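# Stand bottles on ledges matching their cap colours

## Task

Put every bottle upright on the wall ledge whose label strip has the same colour as that bottle's cap, so that the bottle's entire base rests on that ledge.

## Robot and tools

Robot: two seven-joint arms, left_arm and right_arm, each with a two-finger gripper. Equal joint values on both arms give mirror-image postures. Objects may occasionally get a brief push from outside. Knocking anything out of the work area ends the scene.

Frame: all positions are in one scene frame, in metres. The origin is on the plane z = 0, straight below the midpoint between the two arm bases, 0.70 m beneath them. +z is up, +x is forward (the direction both arms face), and left_arm is on the +y side. Image left and right do not follow arm names. Reported hand pose can be off by a few centimetres, more at long reach.

Gripper axes: the fingers point along the gripper's +z and close along its y. end_effector_position is the point between the closed finger pads, just under 1 cm behind the tips. While closing, the tips advance about 17 mm along +z, mostly while the pads are more than 70 mm apart.

Row format, used by both motion tools: 16 plain numbers covering both arms, even when only one moves. In order: left x, y, z, qw, qx, qy, qz, opening, then the same eight for the right. x, y, z is an absolute target for end_effector_position in metres. qw..qz is an absolute target orientation quaternion, scalar first. Both are in the scene frame. Opening runs from -1 (closed) to +1 (fully open, 0.145 m). Going from open to closed takes at least about 0.5 s. To keep an orientation, repeat the same commanded quaternion each row rather than copying the drifted reported one. To park an arm, resend the pose it last reported before it stopped, in every call, plus its opening. A 0 opening is a real command, so resend the current tool command to leave a gripper as it is.

execute_actions(actions, cameras): actions is a list of actions. Each action is a table of up to 15 rows, one per 1/30 s control step. A short table repeats its last row to fill 15 steps. Each action lasts 0.5 s. An empty list just returns state and images. Distance check: an action is rejected for both arms if a target lies more than 0.6 m from that gripper's current position along any of the gripper's own axes. The whole call is rejected if any action is malformed or the first one fails this check against the last reported state. The controller clips commanded orientation to within 32 degrees of the measured one each step, so large turns need several actions. After each action, the arm heads for the result's "Hand target", which may fall short. Resend the remainder next.

move(target, speed, blend, opening_speed, blocking, cameras): moves each gripper in a straight line from its Hand target to the absolute target. target is one 16-number row or a list of up to 15 rows, with no 0.6 m limit. speed is the top path speed in m/s, 0.002 to 1.1, default 0.25. Rotation is capped at twice that value in rad/s. Give one value overall or one per target. blend, in metres, rounds corners in a list; 0 stops at each target. opening_speed, at least 0.2 per second on the -1..1 scale, ramps the finger commands. Opening changes in later list rows happen on arrival, after everything settles. A changed opening in the first row pauses the path only if the arm is within 3 mm of that target. Moves last at most 10 s. blocking=false returns after about 0.5 s, and a new move replaces the running one. There is no obstacle avoidance, and grippers lag, stray and can overshoot speed. Faster moves mean harder contact, and targets deeper past a contact press harder. The result adds a move: line. done means at rest within 3 mm and 2 degrees. off_target, moving, held or fault can also appear. limits=paced means clipped, limits=held means steps withheld. Arms not named in the line are done.

wait(seconds 0 to 10): lets time pass with the last commands held. stop(): brakes the running move, which needs room. zoom_image(camera 'cam_high' or 'cam_low', region [x0,y0,x1,y1] pixels, at most 504x504): a closer look at the latest image. read_manual(section='licences'): licence texts only. finished_scene(scene 1 or 2): ends the scene irreversibly. The goal must hold with the robot released.

Results: the robot state per arm gives end_effector_position, end_effector_quat_wxyz, Joint positions (the last entry is the finger opening in metres), joint velocities ("within noise" means still) and joint torques. Torque 3 and 4 wrap at ±28 N m, and all torques carry offsets and noise. Also listed are Hand target, Tool commands and grip_measured (measured opening on the -1..1 scale). execute_actions results also list some mid-action positions. Cameras cam_high and cam_low give 896x504 images, and their calibration lines may update.

Gripping: to hold, command an opening well below grip_measured; the further below, the firmer. The limit is about 10 N per pad on objects up to about 11 cm. Fast closing squeezes harder.

Avoid: dropping items or releasing them while they move, slamming, hard pushes, and falls. Avoid any contact between the arms, including one gripper closing on the other's fingers; the clearance check does not guard grippers or wrist cameras. Avoid stretched arms, long loads or pushing at unreachable poses, since motors heat up. A MOTOR HOT line appears at 85 °C. At 100 °C an OVER-TEMPERATURE FAULT stops the arm for 30 to 60 s or more. Large gripper turns can swing the elbow. Thinking time lets the scene run on. Smooth, low-effort motion is preferred.

Each tool is called after "Call:" in YAML: its name, and indented under it one key for each argument.

## Session

Call:
execute_actions:
  actions: []

Call:
zoom_image:
  camera: "cam_high"
  region: [420, 200, 690, 420]

Call:
zoom_image:
  camera: "cam_low"
  region: [330, 130, 620, 380]

Scene clock: 0.00 s.
left_arm: end_effector_position=(+0.2239, +0.1828, +0.6144) grip_measured=+1.00 end_effector_quat_wxyz=(-0.319, +0.395, -0.515, +0.691) | right_arm: end_effector_position=(+0.4009, -0.1655, +0.3728) grip_measured=+1.00 end_effector_quat_wxyz=(+0.260, +0.265, +0.837, +0.401)
Joint positions: left_arm=[-1.106 0.942 0.535 2.339 -0.48 -0.199 -0.367 0.145] | right_arm=[0.583 0.619 -0.841 0.925 -1.182 -0.496 -0.047 0.145]
Joint velocities: within noise
Joint torques (N m): no reading
Motor temperatures (°C): left_arm=[20 21 22 20 21 23 21] | right_arm=[20 22 21 19 20 19 21]
Hand target: left_arm +0.2239, +0.1828, +0.6144; -0.319, +0.395, -0.515, +0.691 | right_arm +0.4009, -0.1655, +0.3728; +0.260, +0.265, +0.837, +0.401
Tool commands: left_gripper/opening=+1.0 right_gripper/opening=+1.0

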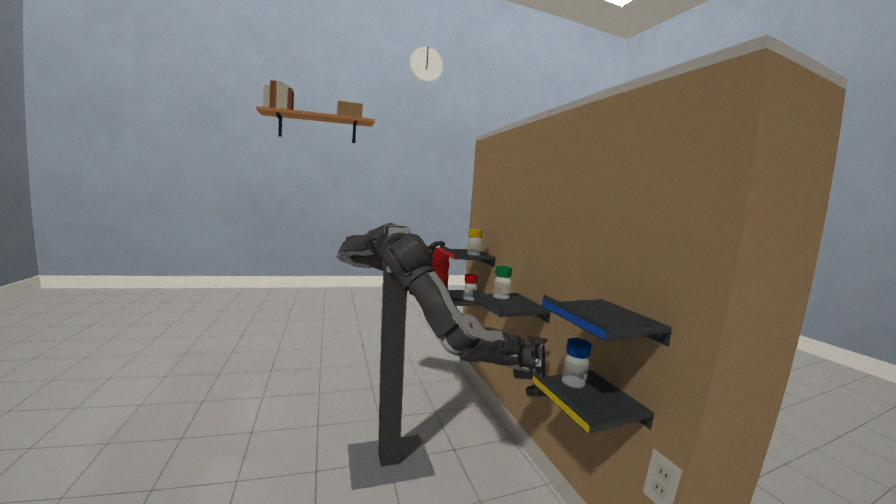

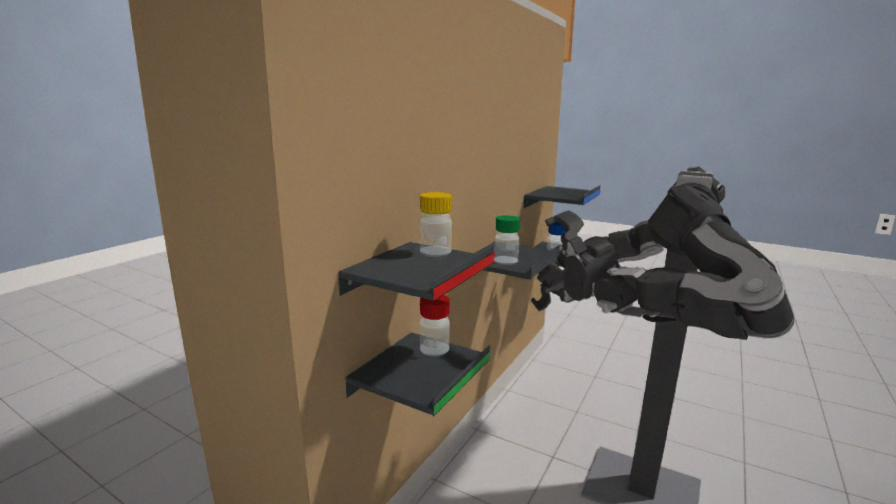

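Scaled by 1.867 from the camera's 896x504 image, which has a finer 1280x720 frame.

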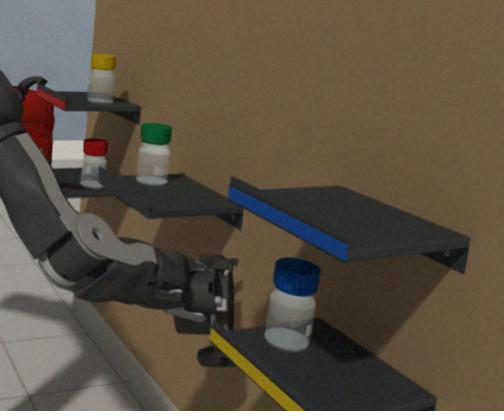

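Scaled by 1.738 from the camera's 896x504 image, which has a finer 1280x720 frame.

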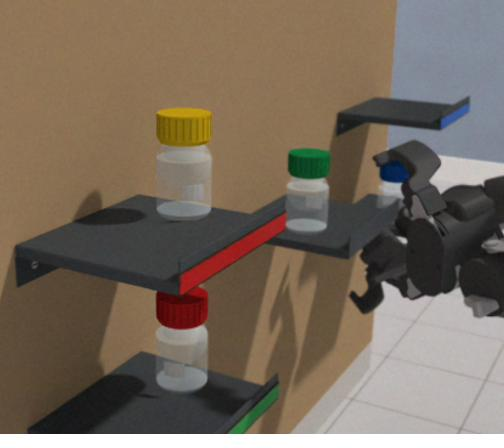

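Call:
zoom_image:
  camera: "cam_low"
  region: [335, 185, 515, 305]

Call:
zoom_image:
  camera: "cam_low"
  region: [335, 290, 515, 410]

Call:
zoom_image:
  camera: "cam_high"
  region: [520, 280, 700, 430]

Call:
zoom_image:
  camera: "cam_high"
  region: [430, 220, 570, 330]

Call:
zoom_image:
  camera: "cam_low"
  region: [470, 170, 620, 290]

Scaled by 2.800 from the camera's 896x504 image, which has a finer 1280x720 frame.

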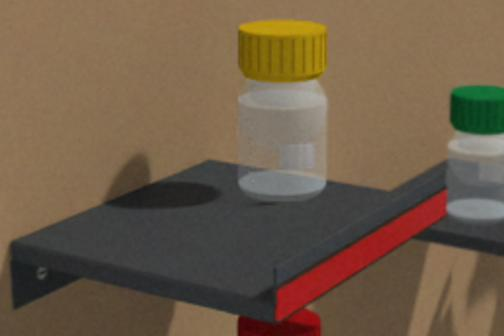

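Scaled by 2.800 from the camera's 896x504 image, which has a finer 1280x720 frame.

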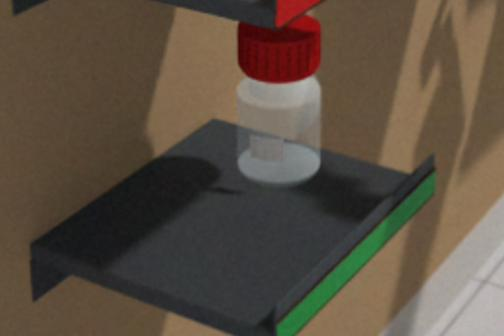

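Scaled by 2.800 from the camera's 896x504 image, which has a finer 1280x720 frame.

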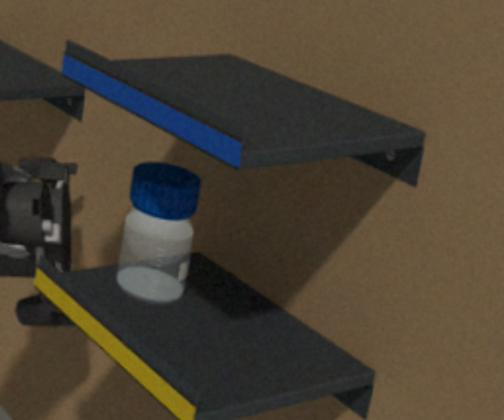

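Scaled by 3.600 from the camera's 896x504 image, which has a finer 1280x720 frame.

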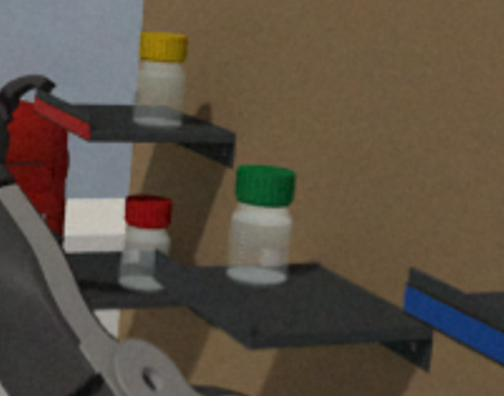

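Scaled by 3.360 from the camera's 896x504 image, which has a finer 1280x720 frame.

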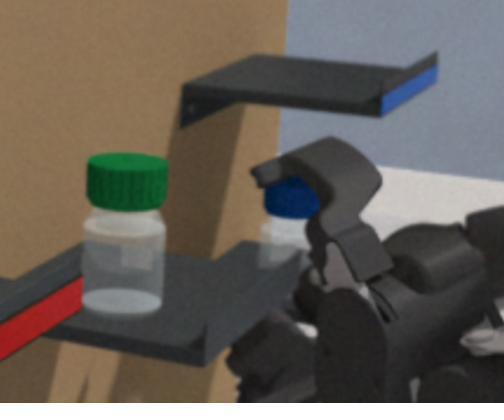

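Call:
move:
  target:
    - [0.21,0.19,0.52,-0.319,0.395,-0.515,0.691,0.6,0.29,-0.165,0.38,0.26,0.265,0.837,0.401,0.6]
    - [0.25,0.24,0.44,0,0.7071,0,0.7071,0.5,0.25,-0.22,0.42,0,0.7071,0,0.7071,0.5]
  speed: [0.2,0.3]
  opening_speed: 1.0
  blend: [0.02,0]

Scene clock: 137.90 s.
left_arm: end_effector_position=(+0.2503, +0.2400, +0.4416) grip_measured=+0.50 end_effector_quat_wxyz=(-0.001, +0.706, +0.002, +0.709) | right_arm: end_effector_position=(+0.2496, -0.2192, +0.4186) grip_measured=+0.50 end_effector_quat_wxyz=(+0.000, +0.709, +0.002, +0.705)
Joint positions: left_arm=[-0.524 0.786 -0.31 1.727 0.547 -0.599 -0.404 0.112] | right_arm=[-0.472 0.65 -0.345 1.638 0.441 -0.589 -0.38 0.112]
Joint velocities: within noise
Joint torques (N m): left_arm=[1.33 4 0.92 3.02 0.01 -0.65 0.23] | right_arm=[0.57 3.31 2.24 3.81 -0.01 -0.52 -0.01]
Motor temperatures (°C): left_arm=[20 21 23 22 21 23 21] | right_arm=[23 23 22 20 20 19 21]
Hand target: left_arm +0.2500, +0.2400, +0.4400; +0.000, +0.707, +0.000, +0.707 | right_arm +0.2500, -0.2200, +0.4200; +0.000, +0.707, +0.000, +0.707
Off the commanded pose: left_arm 0.002 m, 0 deg | right_arm 0.002 m, 0 deg.
move: done

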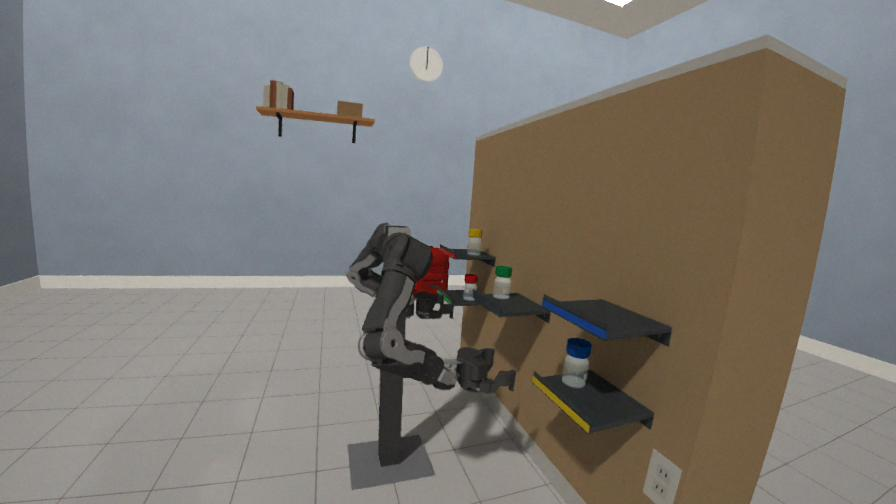

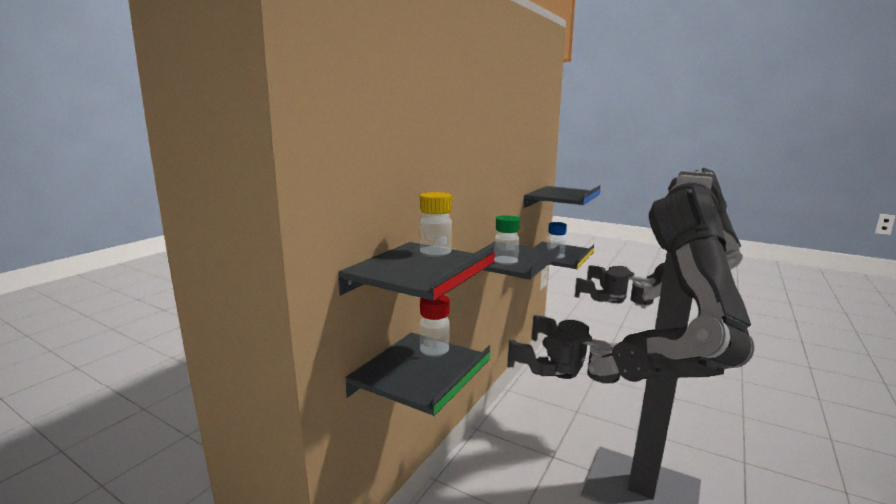

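Call:
move:
  target:
    - [0.31,0.195,0.46,0,0.7071,0,0.7071,0.5,0.25,-0.29,0.49,0,0.7071,0,0.7071,0.5]
    - [0.335,0.19,0.60,0,0.7071,0,0.7071,0.5,0.28,-0.308,0.507,0,0.7071,0,0.7071,0.5]
    - [0.33,0.20,0.66,0,0.7071,0,0.7071,0.5,0.28,-0.308,0.507,0,0.7071,0,0.7071,0.5]
    - [0.31,0.26,0.715,0,0.7071,0,0.7071,0.5,0.34,-0.308,0.507,0,0.7071,0,0.7071,0.5]
    - [0.315,0.335,0.71,0,0.7071,0,0.7071,0.5,0.34,-0.308,0.507,0,0.7071,0,0.7071,0.5]
  speed: [0.25,0.2,0.2,0.18,0.15]
  blend: [0.02,0.02,0.02,0.02,0]

Call:
zoom_image:
  camera: "cam_high"
  region: [500, 280, 680, 430]

Call:
zoom_image:
  camera: "cam_low"
  region: [400, 150, 640, 290]

Scene clock: 159.07 s.
left_arm: end_effector_position=(+0.3149, +0.3361, +0.7099) grip_measured=+0.50 end_effector_quat_wxyz=(-0.001, +0.707, +0.003, +0.707) | right_arm: end_effector_position=(+0.3404, -0.3095, +0.5099) grip_measured=+0.50 end_effector_quat_wxyz=(+0.002, +0.704, -0.002, +0.710)
Joint positions: left_arm=[-0.241 1.039 0.752 1.992 1.219 0.599 -0.051 0.112] | right_arm=[-0.169 1.079 -0.302 1.616 1.013 -0.417 -0.204 0.112]
Joint velocities: within noise
Joint torques (N m): left_arm=[3.13 6.84 2.44 2.09 0.07 -0.7 0.23] | right_arm=[3.02 5.5 2.61 1.84 0.01 -0.32 0.17]
Motor temperatures (°C): left_arm=[20 22 23 22 21 24 21] | right_arm=[22 23 22 20 20 20 21]
Hand target: left_arm +0.3150, +0.3350, +0.7100; +0.000, +0.707, +0.000, +0.707 | right_arm +0.3399, -0.3080, +0.5070; +0.000, +0.707, +0.000, +0.707
Off the commanded pose: left_arm 0.001 m, 0 deg | right_arm 0.003 m, 1 deg.
move: done

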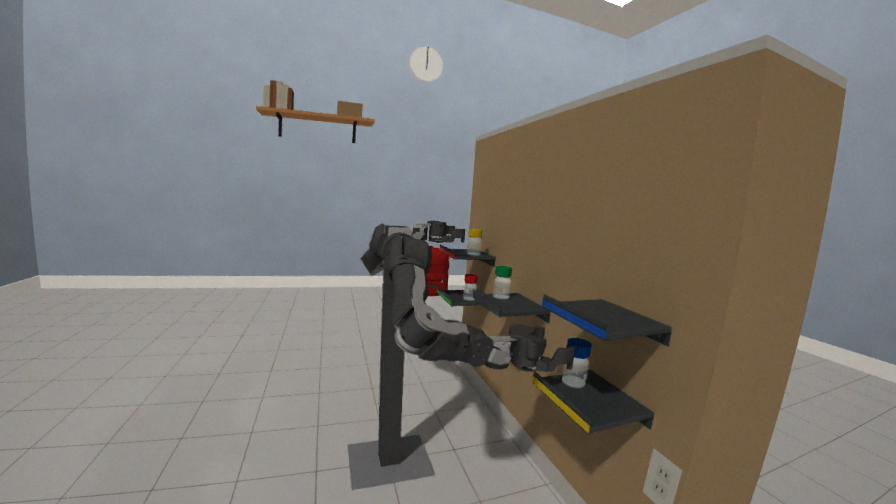

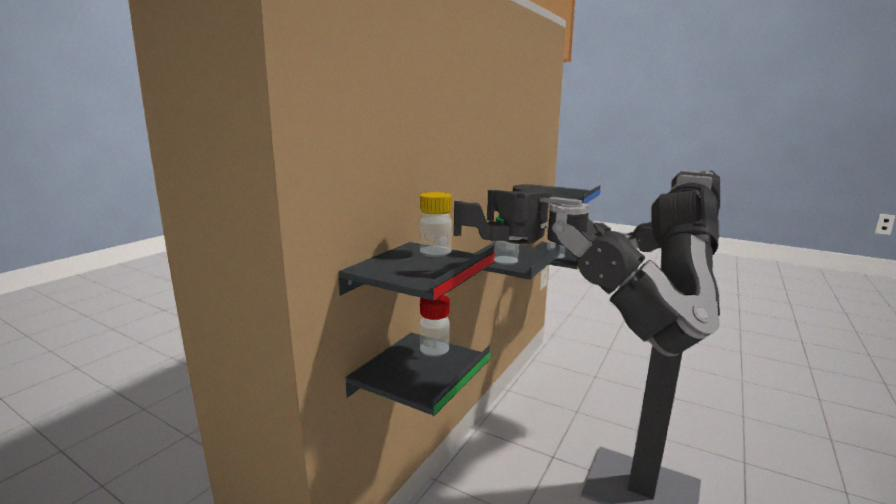

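Scaled by 2.800 from the camera's 896x504 image, which has a finer 1280x720 frame.

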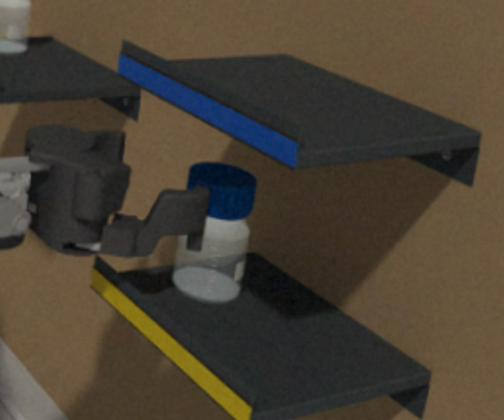

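Scaled by 2.100 from the camera's 896x504 image, which has a finer 1280x720 frame.

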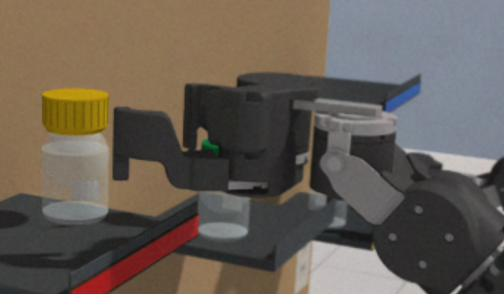

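Call:
move:
  target:
    - [0.392,0.340,0.6985,0,0.7071,0,0.7071,0.5,0.377,-0.308,0.503,0,0.7071,0,0.7071,0.5]
    - [0.392,0.340,0.6985,0,0.7071,0,0.7071,-0.8,0.377,-0.308,0.503,0,0.7071,0,0.7071,-0.8]
  speed: [0.1,0.1]
  opening_speed: 1.0

Call:
zoom_image:
  camera: "cam_high"
  region: [500, 280, 680, 430]

Call:
zoom_image:
  camera: "cam_low"
  region: [400, 150, 640, 290]

Scene clock: 169.23 s.
left_arm: end_effector_position=(+0.3914, +0.3406, +0.7003) grip_measured=-0.27 end_effector_quat_wxyz=(-0.002, +0.706, +0.001, +0.708) | right_arm: end_effector_position=(+0.3773, -0.3102, +0.5054) grip_measured=-0.48 end_effector_quat_wxyz=(+0.003, +0.705, -0.003, +0.710)
Joint positions: left_arm=[0.352 1.161 0.023 1.658 1.189 0.403 -0.079 0.056] | right_arm=[0.089 0.973 -0.417 1.445 0.983 -0.333 -0.138 0.039]
Joint velocities: within noise
Joint torques (N m): left_arm=[6.29 6.11 2.21 1.66 0.07 -0.68 0.18] | right_arm=[3.81 5.39 2.73 2.45 -0.02 -0.33 0.16]
Motor temperatures (°C): left_arm=[20 23 23 22 21 24 21] | right_arm=[22 23 22 20 20 20 21]
Hand target: left_arm +0.3920, +0.3400, +0.6985; +0.000, +0.707, +0.000, +0.707 | right_arm +0.3770, -0.3080, +0.5030; +0.000, +0.707, +0.000, +0.707
Off the commanded pose: left_arm 0.002 m, 0 deg | right_arm 0.003 m, 1 deg.
move: done; target 2's new opening was sent with right_arm's hand 0.004 m and 1 deg from that target

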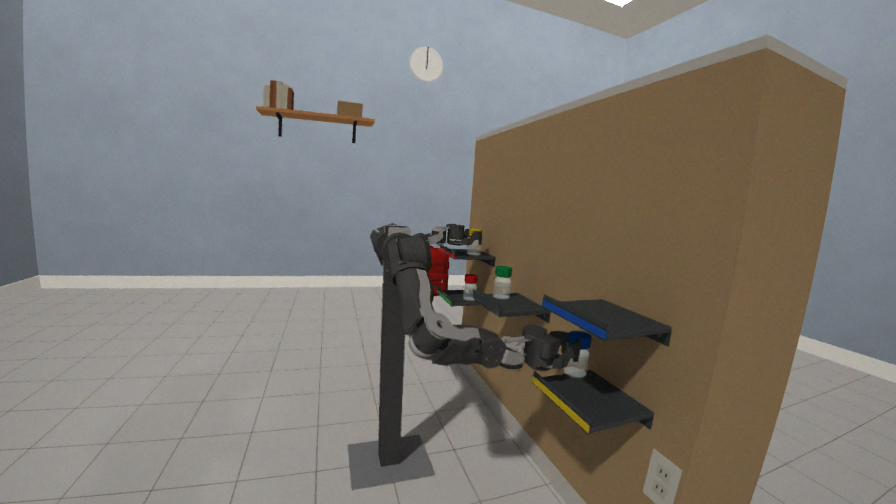

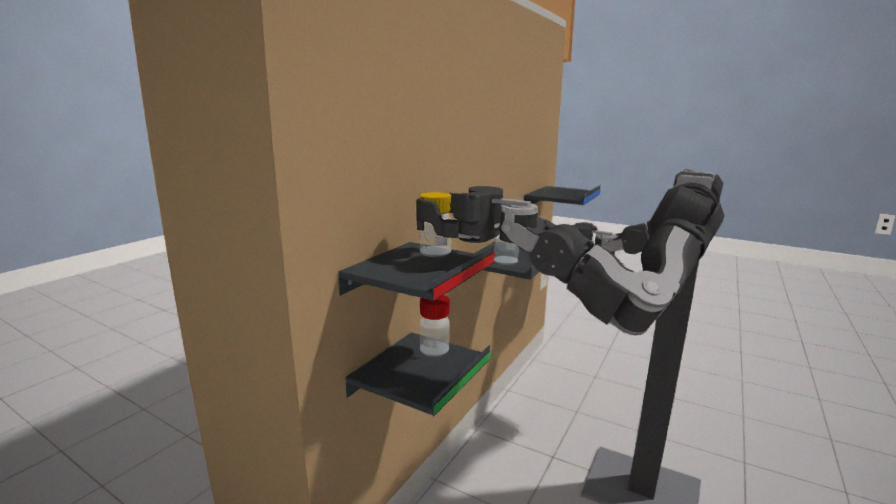

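Scaled by 2.800 from the camera's 896x504 image, which has a finer 1280x720 frame.

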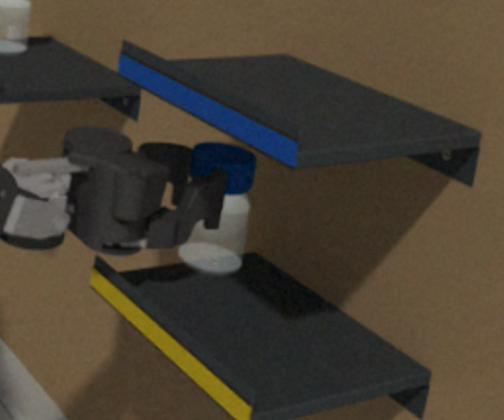

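Scaled by 2.100 from the camera's 896x504 image, which has a finer 1280x720 frame.

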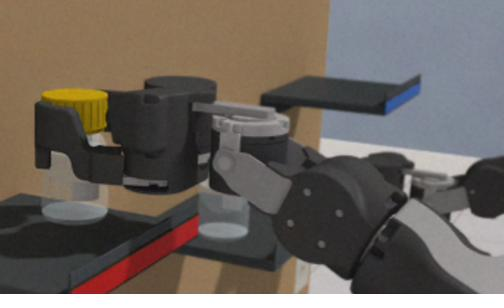

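Call:
zoom_image:
  camera: "cam_high"
  region: [520, 310, 630, 400]

Call:
zoom_image:
  camera: "cam_low"
  region: [520, 180, 640, 280]

Scaled by 4.582 from the camera's 896x504 image, which has a finer 1280x720 frame.

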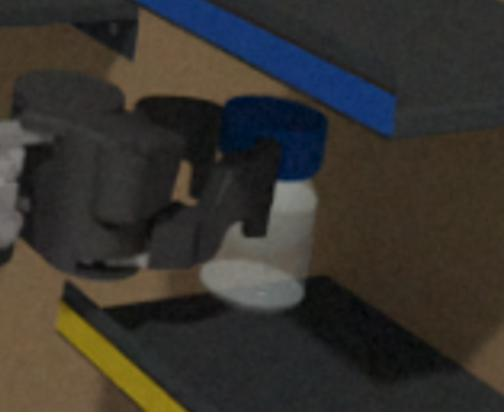

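Scaled by 4.200 from the camera's 896x504 image, which has a finer 1280x720 frame.

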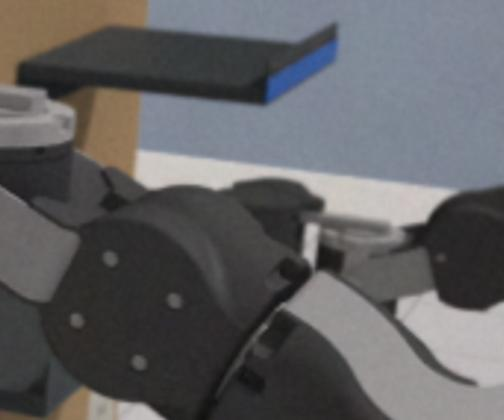

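Call:
move:
  target:
    - [0.392,0.340,0.6985,0,0.7071,0,0.7071,-0.8,0.377,-0.309,0.503,0,0.7071,0,0.7071,0.2]
    - [0.392,0.340,0.740,0,0.7071,0,0.7071,-0.8,0.399,-0.31,0.504,0,0.7071,0,0.7071,0.2]
  speed: [0.08,0.08]
  opening_speed: 0.8

Call:
zoom_image:
  camera: "cam_high"
  region: [500, 280, 680, 430]

Call:
zoom_image:
  camera: "cam_low"
  region: [400, 150, 640, 290]

Scene clock: 222.03 s.
left_arm: end_effector_position=(+0.3916, +0.3391, +0.7401) grip_measured=-0.27 end_effector_quat_wxyz=(+0.001, +0.708, -0.002, +0.706) | right_arm: end_effector_position=(+0.3993, -0.3119, +0.5072) grip_measured=+0.20 end_effector_quat_wxyz=(+0.002, +0.704, -0.003, +0.711)
Joint positions: left_arm=[0.576 1.166 -0.032 1.637 1.211 0.574 -0.082 0.056] | right_arm=[0.22 0.916 -0.458 1.339 0.968 -0.293 -0.091 0.09]
Joint velocities: within noise
Joint torques (N m): left_arm=[6.21 5.26 2.81 1.55 0.03 -0.82 -0.02] | right_arm=[4.36 5.29 2.52 2.18 0.02 -0.3 0.19]
Motor temperatures (°C): left_arm=[23 24 23 21 21 24 21] | right_arm=[23 24 22 20 20 20 21]
Hand target: left_arm +0.3920, +0.3400, +0.7399; +0.000, +0.707, +0.000, +0.707 | right_arm +0.3990, -0.3099, +0.5040; +0.000, +0.707, +0.000, +0.707
Off the commanded pose: left_arm 0.001 m, 0 deg | right_arm 0.004 m, 1 deg.
move: off_target (right_arm)

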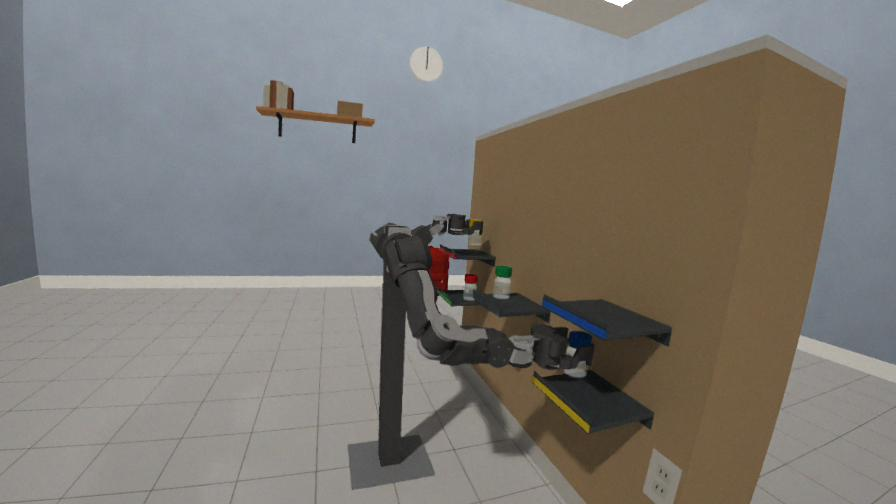

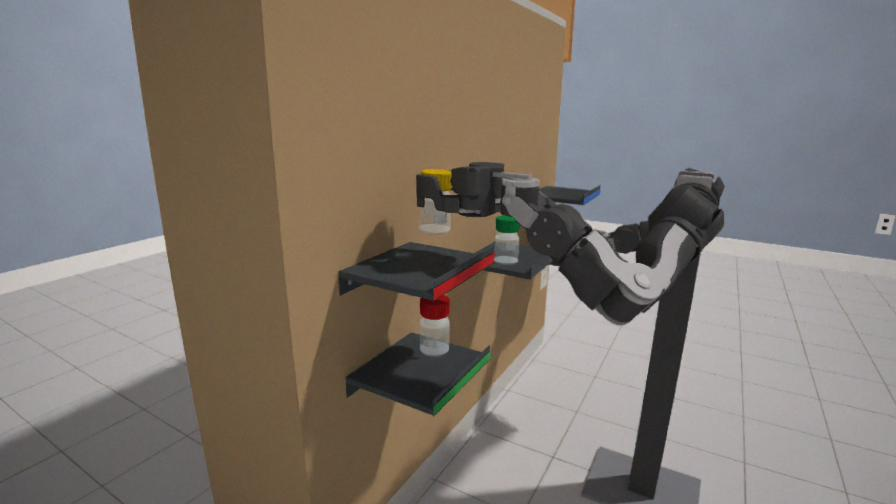

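Scaled by 2.800 from the camera's 896x504 image, which has a finer 1280x720 frame.

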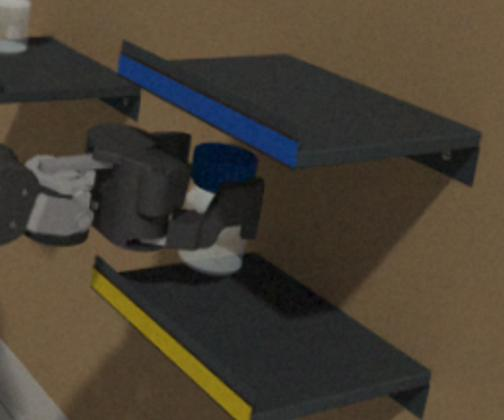

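Scaled by 2.100 from the camera's 896x504 image, which has a finer 1280x720 frame.

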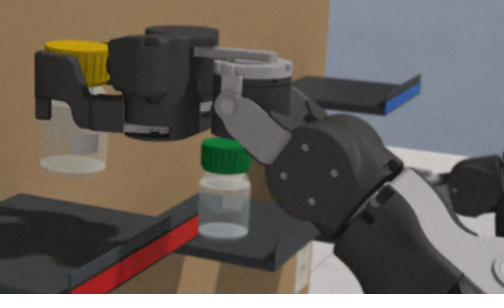

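Call:
move:
  target:
    - [0.392,0.340,0.740,0,0.7071,0,0.7071,-0.8,0.403,-0.308,0.502,0,0.7071,0,0.7071,0.2]
    - [0.392,0.340,0.740,0,0.7071,0,0.7071,-0.8,0.403,-0.308,0.502,0,0.7071,0,0.7071,-0.8]
  speed: [0.08,0.08]
  opening_speed: 0.8
  cameras: ["cam_high"]

Call:
zoom_image:
  camera: "cam_high"
  region: [520, 310, 630, 400]

Scene clock: 236.40 s.
left_arm: end_effector_position=(+0.3916, +0.3391, +0.7400) grip_measured=-0.27 end_effector_quat_wxyz=(+0.001, +0.709, -0.002, +0.706) | right_arm: end_effector_position=(+0.4030, -0.3100, +0.5044) grip_measured=-0.24 end_effector_quat_wxyz=(+0.002, +0.704, -0.003, +0.710)
Joint positions: left_arm=[0.576 1.166 -0.032 1.637 1.21 0.575 -0.082 0.056] | right_arm=[0.24 0.895 -0.467 1.316 0.955 -0.288 -0.086 0.057]
Joint velocities: within noise
Joint torques (N m): left_arm=[6.21 5.18 2.89 1.57 0.04 -0.81 -0.01] | right_arm=[4.73 5.05 2.56 2.39 0 -0.32 0.16]
Motor temperatures (°C): left_arm=[23 24 24 21 21 25 21] | right_arm=[23 24 22 20 20 20 21]
Hand target: left_arm +0.3920, +0.3400, +0.7399; +0.000, +0.707, +0.000, +0.707 | right_arm +0.4030, -0.3079, +0.5021; +0.000, +0.707, +0.000, +0.707
Off the commanded pose: left_arm 0.001 m, 0 deg | right_arm 0.003 m, 1 deg.
move: done
Images, in order (width x height): cam_high 896x504.

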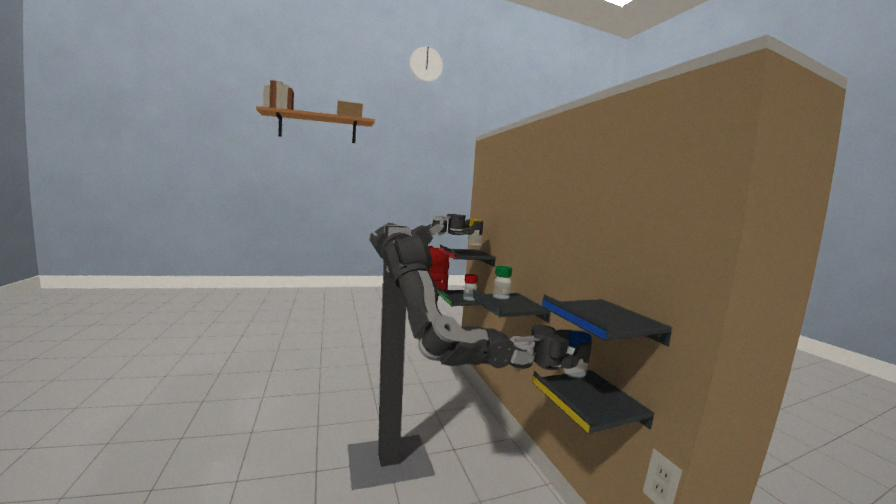

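Scaled by 4.582 from the camera's 896x504 image, which has a finer 1280x720 frame.

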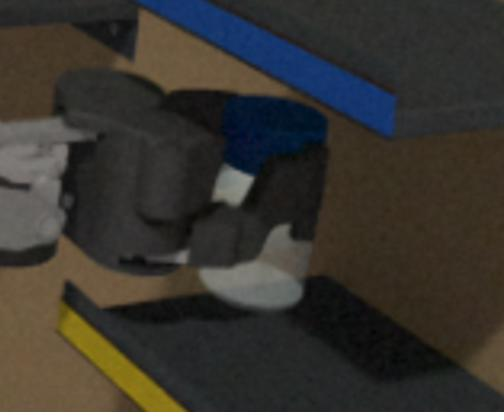

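Call:
move:
  target:
    - [0.392,0.340,0.740,0,0.7071,0,0.7071,-0.8,0.402,-0.308,0.540,0,0.7071,0,0.7071,-0.8]
    - [0.315,0.30,0.745,0,0.7071,0,0.7071,-0.8,0.31,-0.30,0.543,0,0.7071,0,0.7071,-0.8]
    - [0.315,0.25,0.735,0,0.7071,0,0.7071,-0.8,0.31,-0.20,0.545,0,0.7071,0,0.7071,-0.8]
    - [0.33,0.19,0.72,0,0.7071,0,0.7071,-0.8,0.335,-0.19,0.62,0,0.7071,0,0.7071,-0.8]
    - [0.31,0.15,0.72,0.1228,0.6964,-0.1228,0.6964,-0.8,0.33,-0.20,0.70,0,0.7071,0,0.7071,-0.8]
    - [0.31,0.15,0.72,0.1228,0.6964,-0.1228,0.6964,-0.8,0.315,-0.28,0.745,0,0.7071,0,0.7071,-0.8]
    - [0.31,0.15,0.72,0.1228,0.6964,-0.1228,0.6964,-0.8,0.34,-0.36,0.742,0,0.7071,0,0.7071,-0.8]
  speed: [0.1,0.12,0.15,0.15,0.15,0.15,0.15]
  blend: [0.008,0.015,0.02,0.02,0.02,0.02,0]

Call:
zoom_image:
  camera: "cam_high"
  region: [430, 200, 680, 360]

Scene clock: 273.93 s.
left_arm: end_effector_position=(+0.3100, +0.1495, +0.7186) grip_measured=-0.27 end_effector_quat_wxyz=(+0.122, +0.699, -0.124, +0.694) | right_arm: end_effector_position=(+0.3396, -0.3612, +0.7396) grip_measured=-0.24 end_effector_quat_wxyz=(+0.000, +0.711, -0.003, +0.703)
Joint positions: left_arm=[0.419 0.909 -0.011 2.358 1.419 0.755 -0.528 0.056] | right_arm=[-0.083 1.24 0.622 1.774 1.312 0.579 -0.015 0.057]
Joint velocities: within noise
Joint torques (N m): left_arm=[4.44 3.39 2.54 1.02 -0.2 -0.77 0.22] | right_arm=[3.81 8.27 2.92 1.28 0.04 -0.81 0.14]
Motor temperatures (°C): left_arm=[23 24 24 21 21 25 21] | right_arm=[23 24 23 20 20 20 21]
Hand target: left_arm +0.3100, +0.1500, +0.7200; +0.123, +0.696, -0.123, +0.696 | right_arm +0.3399, -0.3599, +0.7420; +0.000, +0.707, +0.000, +0.707
Off the commanded pose: left_arm 0.002 m, 0 deg | right_arm 0.003 m, 1 deg.
move: done

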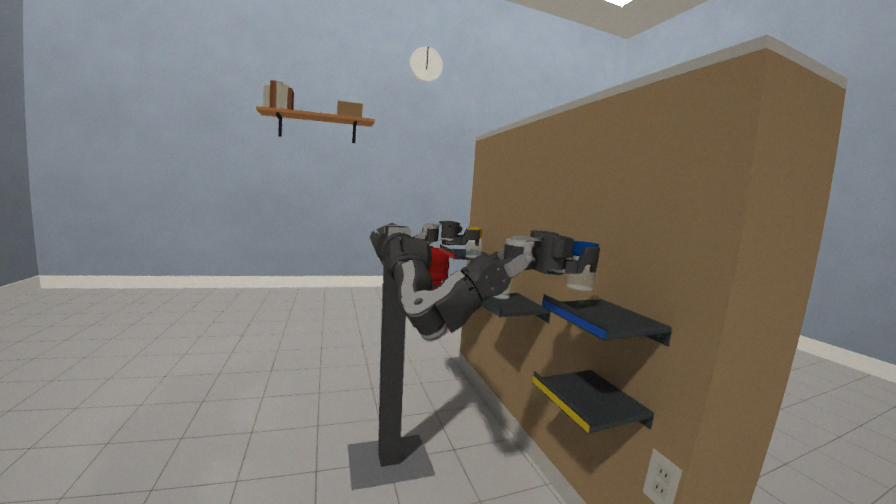

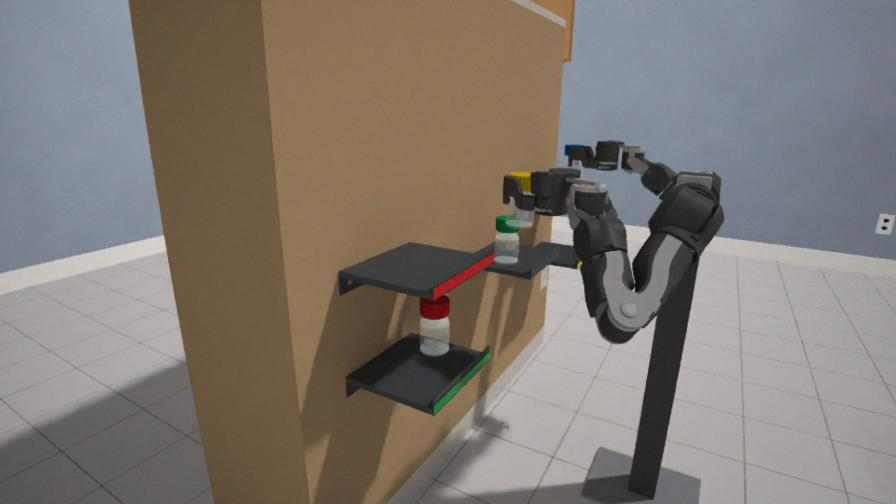

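Scaled by 2.016 from the camera's 896x504 image, which has a finer 1280x720 frame.

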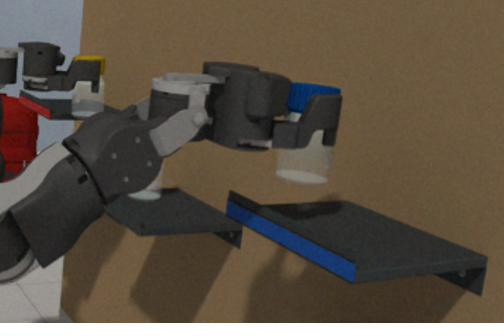

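Call:
move:
  target:
    - [0.295,0.0,0.72,0.183,0.683,-0.183,0.683,-0.8,0.383,-0.375,0.742,0,0.7071,0,0.7071,-0.8]
    - [0.362,-0.062,0.70,0.183,0.683,-0.183,0.683,-0.8,0.384,-0.375,0.725,0,0.7071,0,0.7071,-0.8]
    - [0.362,-0.062,0.622,0.183,0.683,-0.183,0.683,-0.8,0.384,-0.375,0.712,0,0.7071,0,0.7071,-0.8]
  speed: [0.15,0.1,0.08]
  blend: [0.01,0.005,0]

Call:
zoom_image:
  camera: "cam_high"
  region: [430, 200, 680, 360]

Call:
zoom_image:
  camera: "cam_low"
  region: [440, 150, 620, 290]

Scene clock: 286.60 s.
left_arm: end_effector_position=(+0.3619, -0.0617, +0.6208) grip_measured=-0.27 end_effector_quat_wxyz=(+0.181, +0.686, -0.183, +0.680) | right_arm: end_effector_position=(+0.3843, -0.3758, +0.7066) grip_measured=-0.24 end_effector_quat_wxyz=(+0.002, +0.715, -0.001, +0.699)
Joint positions: left_arm=[0.838 0.284 -1.116 1.816 0.915 0.321 -0.738 0.056] | right_arm=[0.287 1.362 -0.011 1.539 1.351 0.291 0.027 0.057]
Joint velocities: within noise
Joint torques (N m): left_arm=[8.19 -1.02 2.29 3.11 -0.4 -0.78 0.22] | right_arm=[3.97 7.35 6.43 1.54 0.15 -0.82 0.13]
Motor temperatures (°C): left_arm=[23 23 24 21 21 25 21] | right_arm=[23 25 23 19 20 20 21]
Hand target: left_arm +0.3620, -0.0620, +0.6220; +0.183, +0.683, -0.183, +0.683 | right_arm +0.3839, -0.3750, +0.7120; +0.000, +0.707, +0.000, +0.707
Off the commanded pose: left_arm 0.001 m, 1 deg | right_arm 0.005 m, 1 deg.
move: off_target (right_arm)

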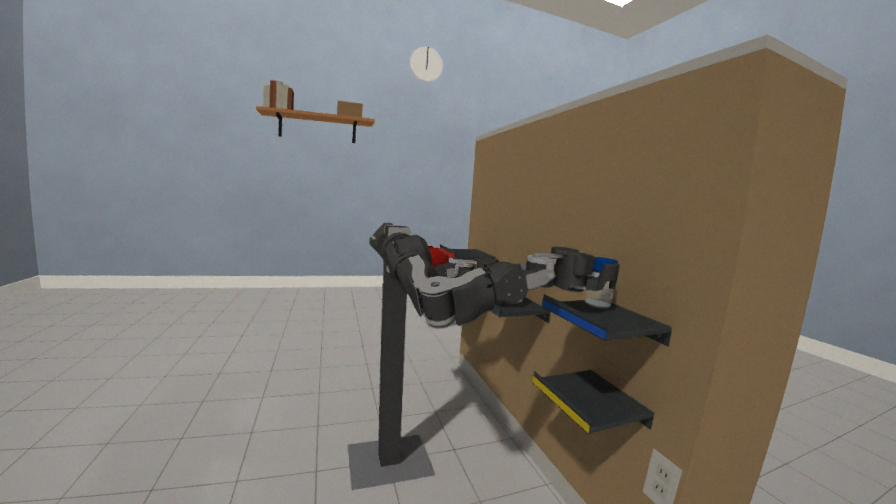

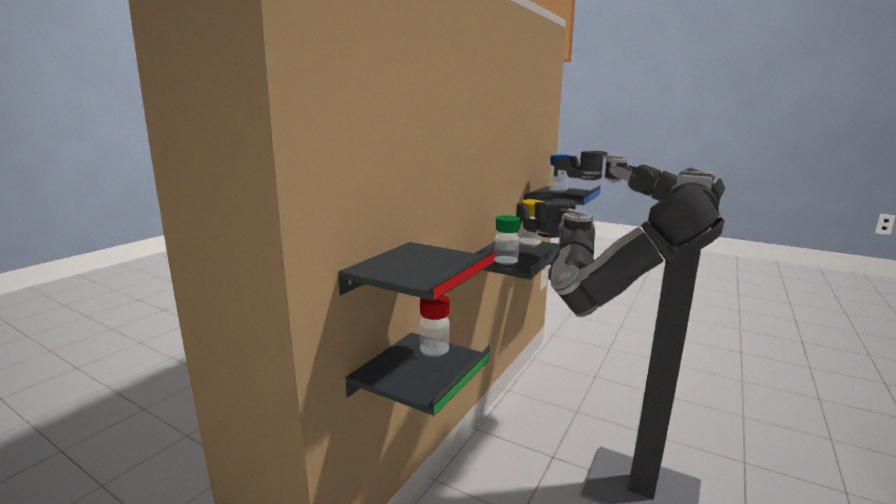

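Scaled by 2.016 from the camera's 896x504 image, which has a finer 1280x720 frame.

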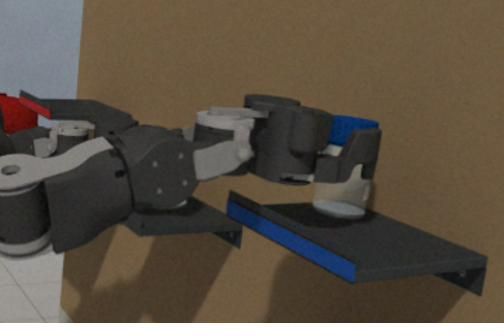

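Scaled by 2.800 from the camera's 896x504 image, which has a finer 1280x720 frame.

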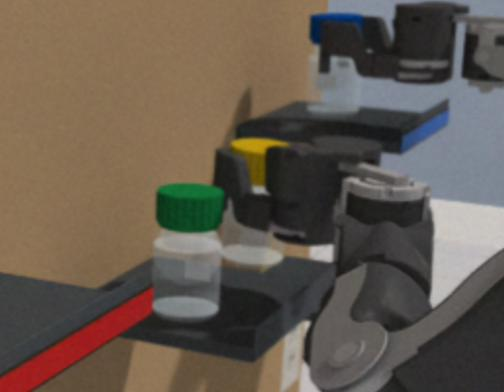

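Call:
move:
  target:
    - [0.362,-0.062,0.603,0.183,0.683,-0.183,0.683,-0.8,0.384,-0.375,0.701,0,0.7071,0,0.7071,-0.8]
    - [0.362,-0.062,0.593,0.183,0.683,-0.183,0.683,-0.8,0.384,-0.375,0.695,0,0.7071,0,0.7071,-0.8]
  speed: [0.05,0.03]

Call:
zoom_image:
  camera: "cam_high"
  region: [540, 230, 680, 340]

Call:
zoom_image:
  camera: "cam_low"
  region: [440, 150, 620, 290]

Scene clock: 299.67 s.
left_arm: end_effector_position=(+0.3622, -0.0617, +0.5982) grip_measured=-0.27 end_effector_quat_wxyz=(+0.184, +0.679, -0.180, +0.688) | right_arm: end_effector_position=(+0.3841, -0.3757, +0.6962) grip_measured=-0.24 end_effector_quat_wxyz=(+0.001, +0.706, -0.001, +0.709)
Joint positions: left_arm=[0.794 0.298 -1.169 1.765 0.849 0.207 -0.708 0.056] | right_arm=[0.205 1.356 0.011 1.542 1.349 0.206 0.027 0.057]
Joint velocities: within noise
Joint torques (N m): left_arm=[6.76 -0.59 1.46 2.51 -0.18 -0.51 0.23] | right_arm=[3.07 8 4.63 1.31 0.17 -0.4 0.14]
Motor temperatures (°C): left_arm=[24 23 24 21 22 25 21] | right_arm=[23 25 24 19 20 21 21]
Hand target: left_arm +0.3620, -0.0620, +0.5930; +0.183, +0.683, -0.183, +0.683 | right_arm +0.3840, -0.3750, +0.6949; +0.000, +0.707, +0.000, +0.707
Off the commanded pose: left_arm 0.005 m, 1 deg | right_arm 0.001 m, 0 deg.
move: off_target (left_arm)

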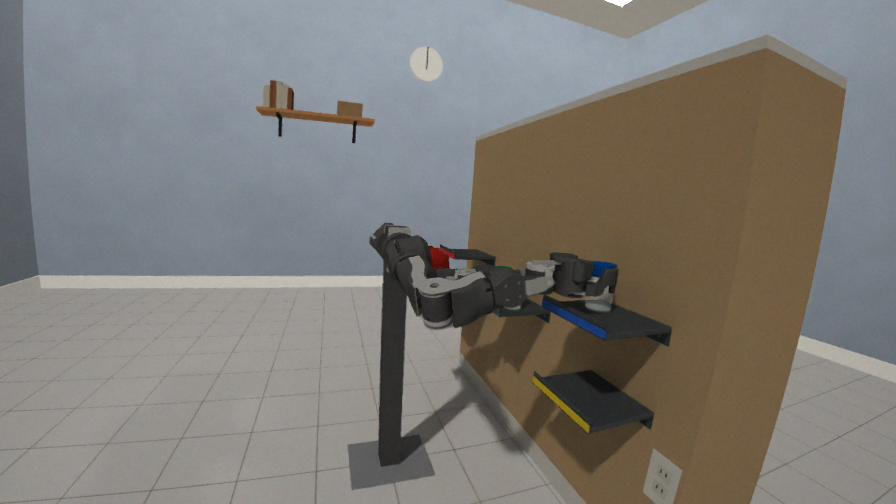

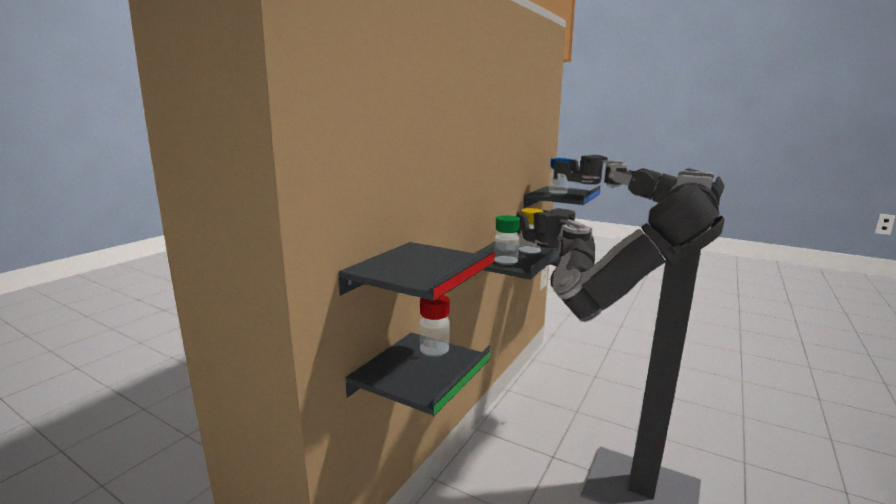

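Scaled by 3.600 from the camera's 896x504 image, which has a finer 1280x720 frame.

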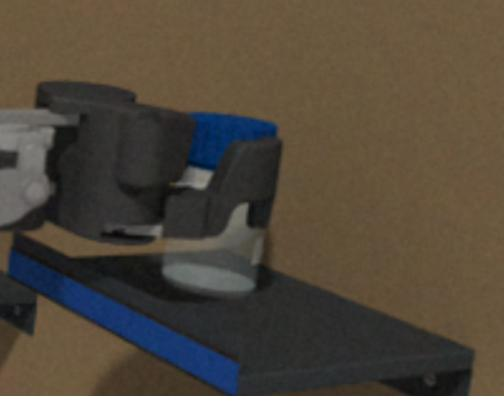

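Scaled by 2.800 from the camera's 896x504 image, which has a finer 1280x720 frame.

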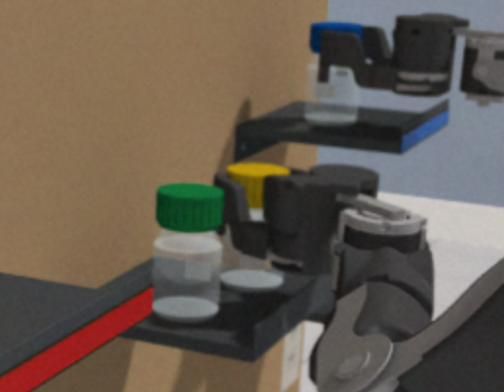

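Call:
move:
  target:
    - [0.362,-0.062,0.596,0.183,0.683,-0.183,0.683,-0.1,0.384,-0.375,0.696,0,0.7071,0,0.7071,-0.1]
    - [0.362,-0.062,0.600,0.183,0.683,-0.183,0.683,0.2,0.384,-0.375,0.702,0,0.7071,0,0.7071,0.3]
    - [0.292,-0.022,0.608,0.183,0.683,-0.183,0.683,0.2,0.31,-0.372,0.71,0,0.7071,0,0.7071,0.3]
    - [0.288,-0.01,0.67,0.183,0.683,-0.183,0.683,0.2,0.315,-0.28,0.72,0,0.7071,0,0.7071,0.3]
    - [0.31,0.14,0.67,0.1228,0.6964,-0.1228,0.6964,0.3,0.32,-0.22,0.70,0,0.7071,0,0.7071,0.3]
  speed: [0.05,0.05,0.1,0.15,0.18]
  opening_speed: 0.7
  blend: [0,0,0.01,0.02,0]

Call:
zoom_image:
  camera: "cam_high"
  region: [440, 220, 680, 360]

Call:
zoom_image:
  camera: "cam_low"
  region: [440, 150, 620, 290]

Scene clock: 324.67 s.
left_arm: end_effector_position=(+0.3103, +0.1414, +0.6711) grip_measured=+0.30 end_effector_quat_wxyz=(+0.118, +0.696, -0.123, +0.698) | right_arm: end_effector_position=(+0.3198, -0.2194, +0.7008) grip_measured=+0.30 end_effector_quat_wxyz=(-0.001, +0.707, +0.002, +0.708)
Joint positions: left_arm=[0.419 1.29 -0.499 2.369 1.339 0.14 -0.565 0.098] | right_arm=[0.159 1.202 0.029 2.34 1.432 0.39 -0.762 0.098]
Joint velocities: within noise
Joint torques (N m): left_arm=[4 3.15 1.98 1.46 -0.09 -0.63 0.22] | right_arm=[3.18 4.26 2.54 0.84 -0.33 -0.34 -0.14]
Motor temperatures (°C): left_arm=[24 22 24 21 21 25 21] | right_arm=[23 25 24 19 20 20 21]
Hand target: left_arm +0.3100, +0.1400, +0.6700; +0.123, +0.696, -0.123, +0.696 | right_arm +0.3200, -0.2200, +0.7000; +0.000, +0.707, +0.000, +0.707
Off the commanded pose: left_arm 0.002 m, 1 deg | right_arm 0.001 m, 0 deg.
move: done

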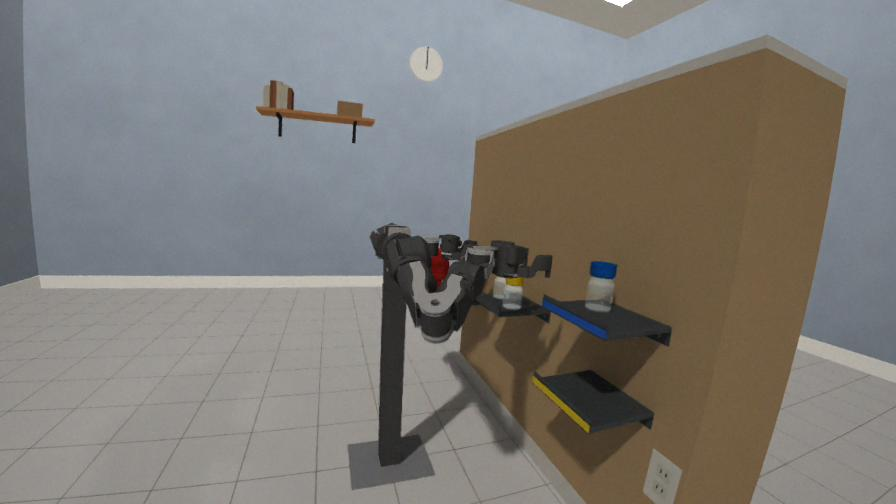

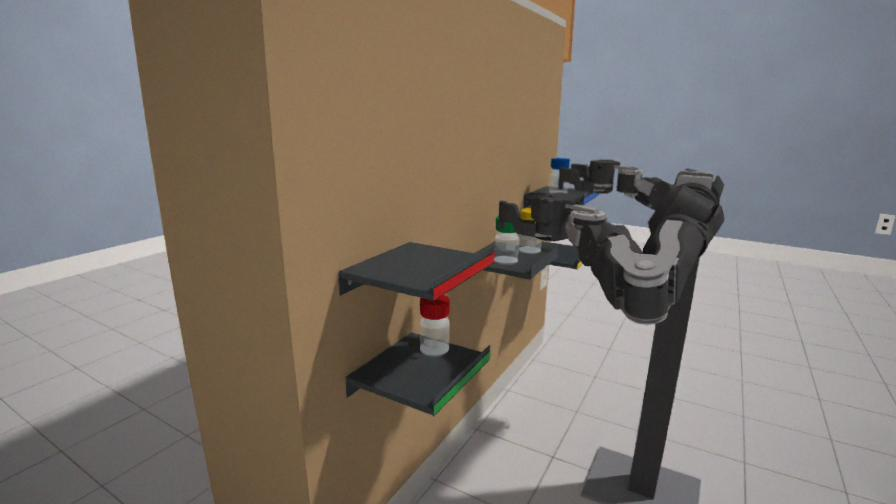

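Scaled by 2.100 from the camera's 896x504 image, which has a finer 1280x720 frame.

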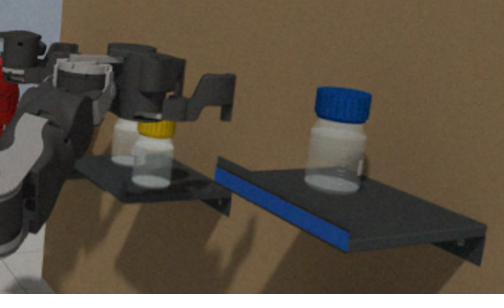

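Scaled by 2.800 from the camera's 896x504 image, which has a finer 1280x720 frame.

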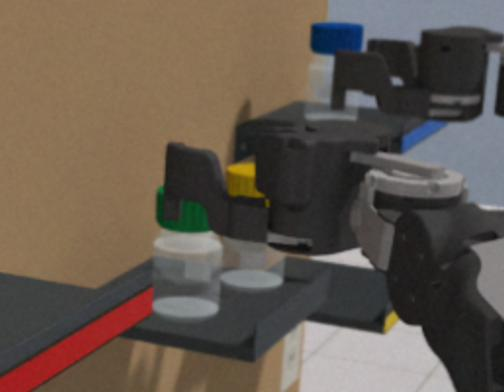

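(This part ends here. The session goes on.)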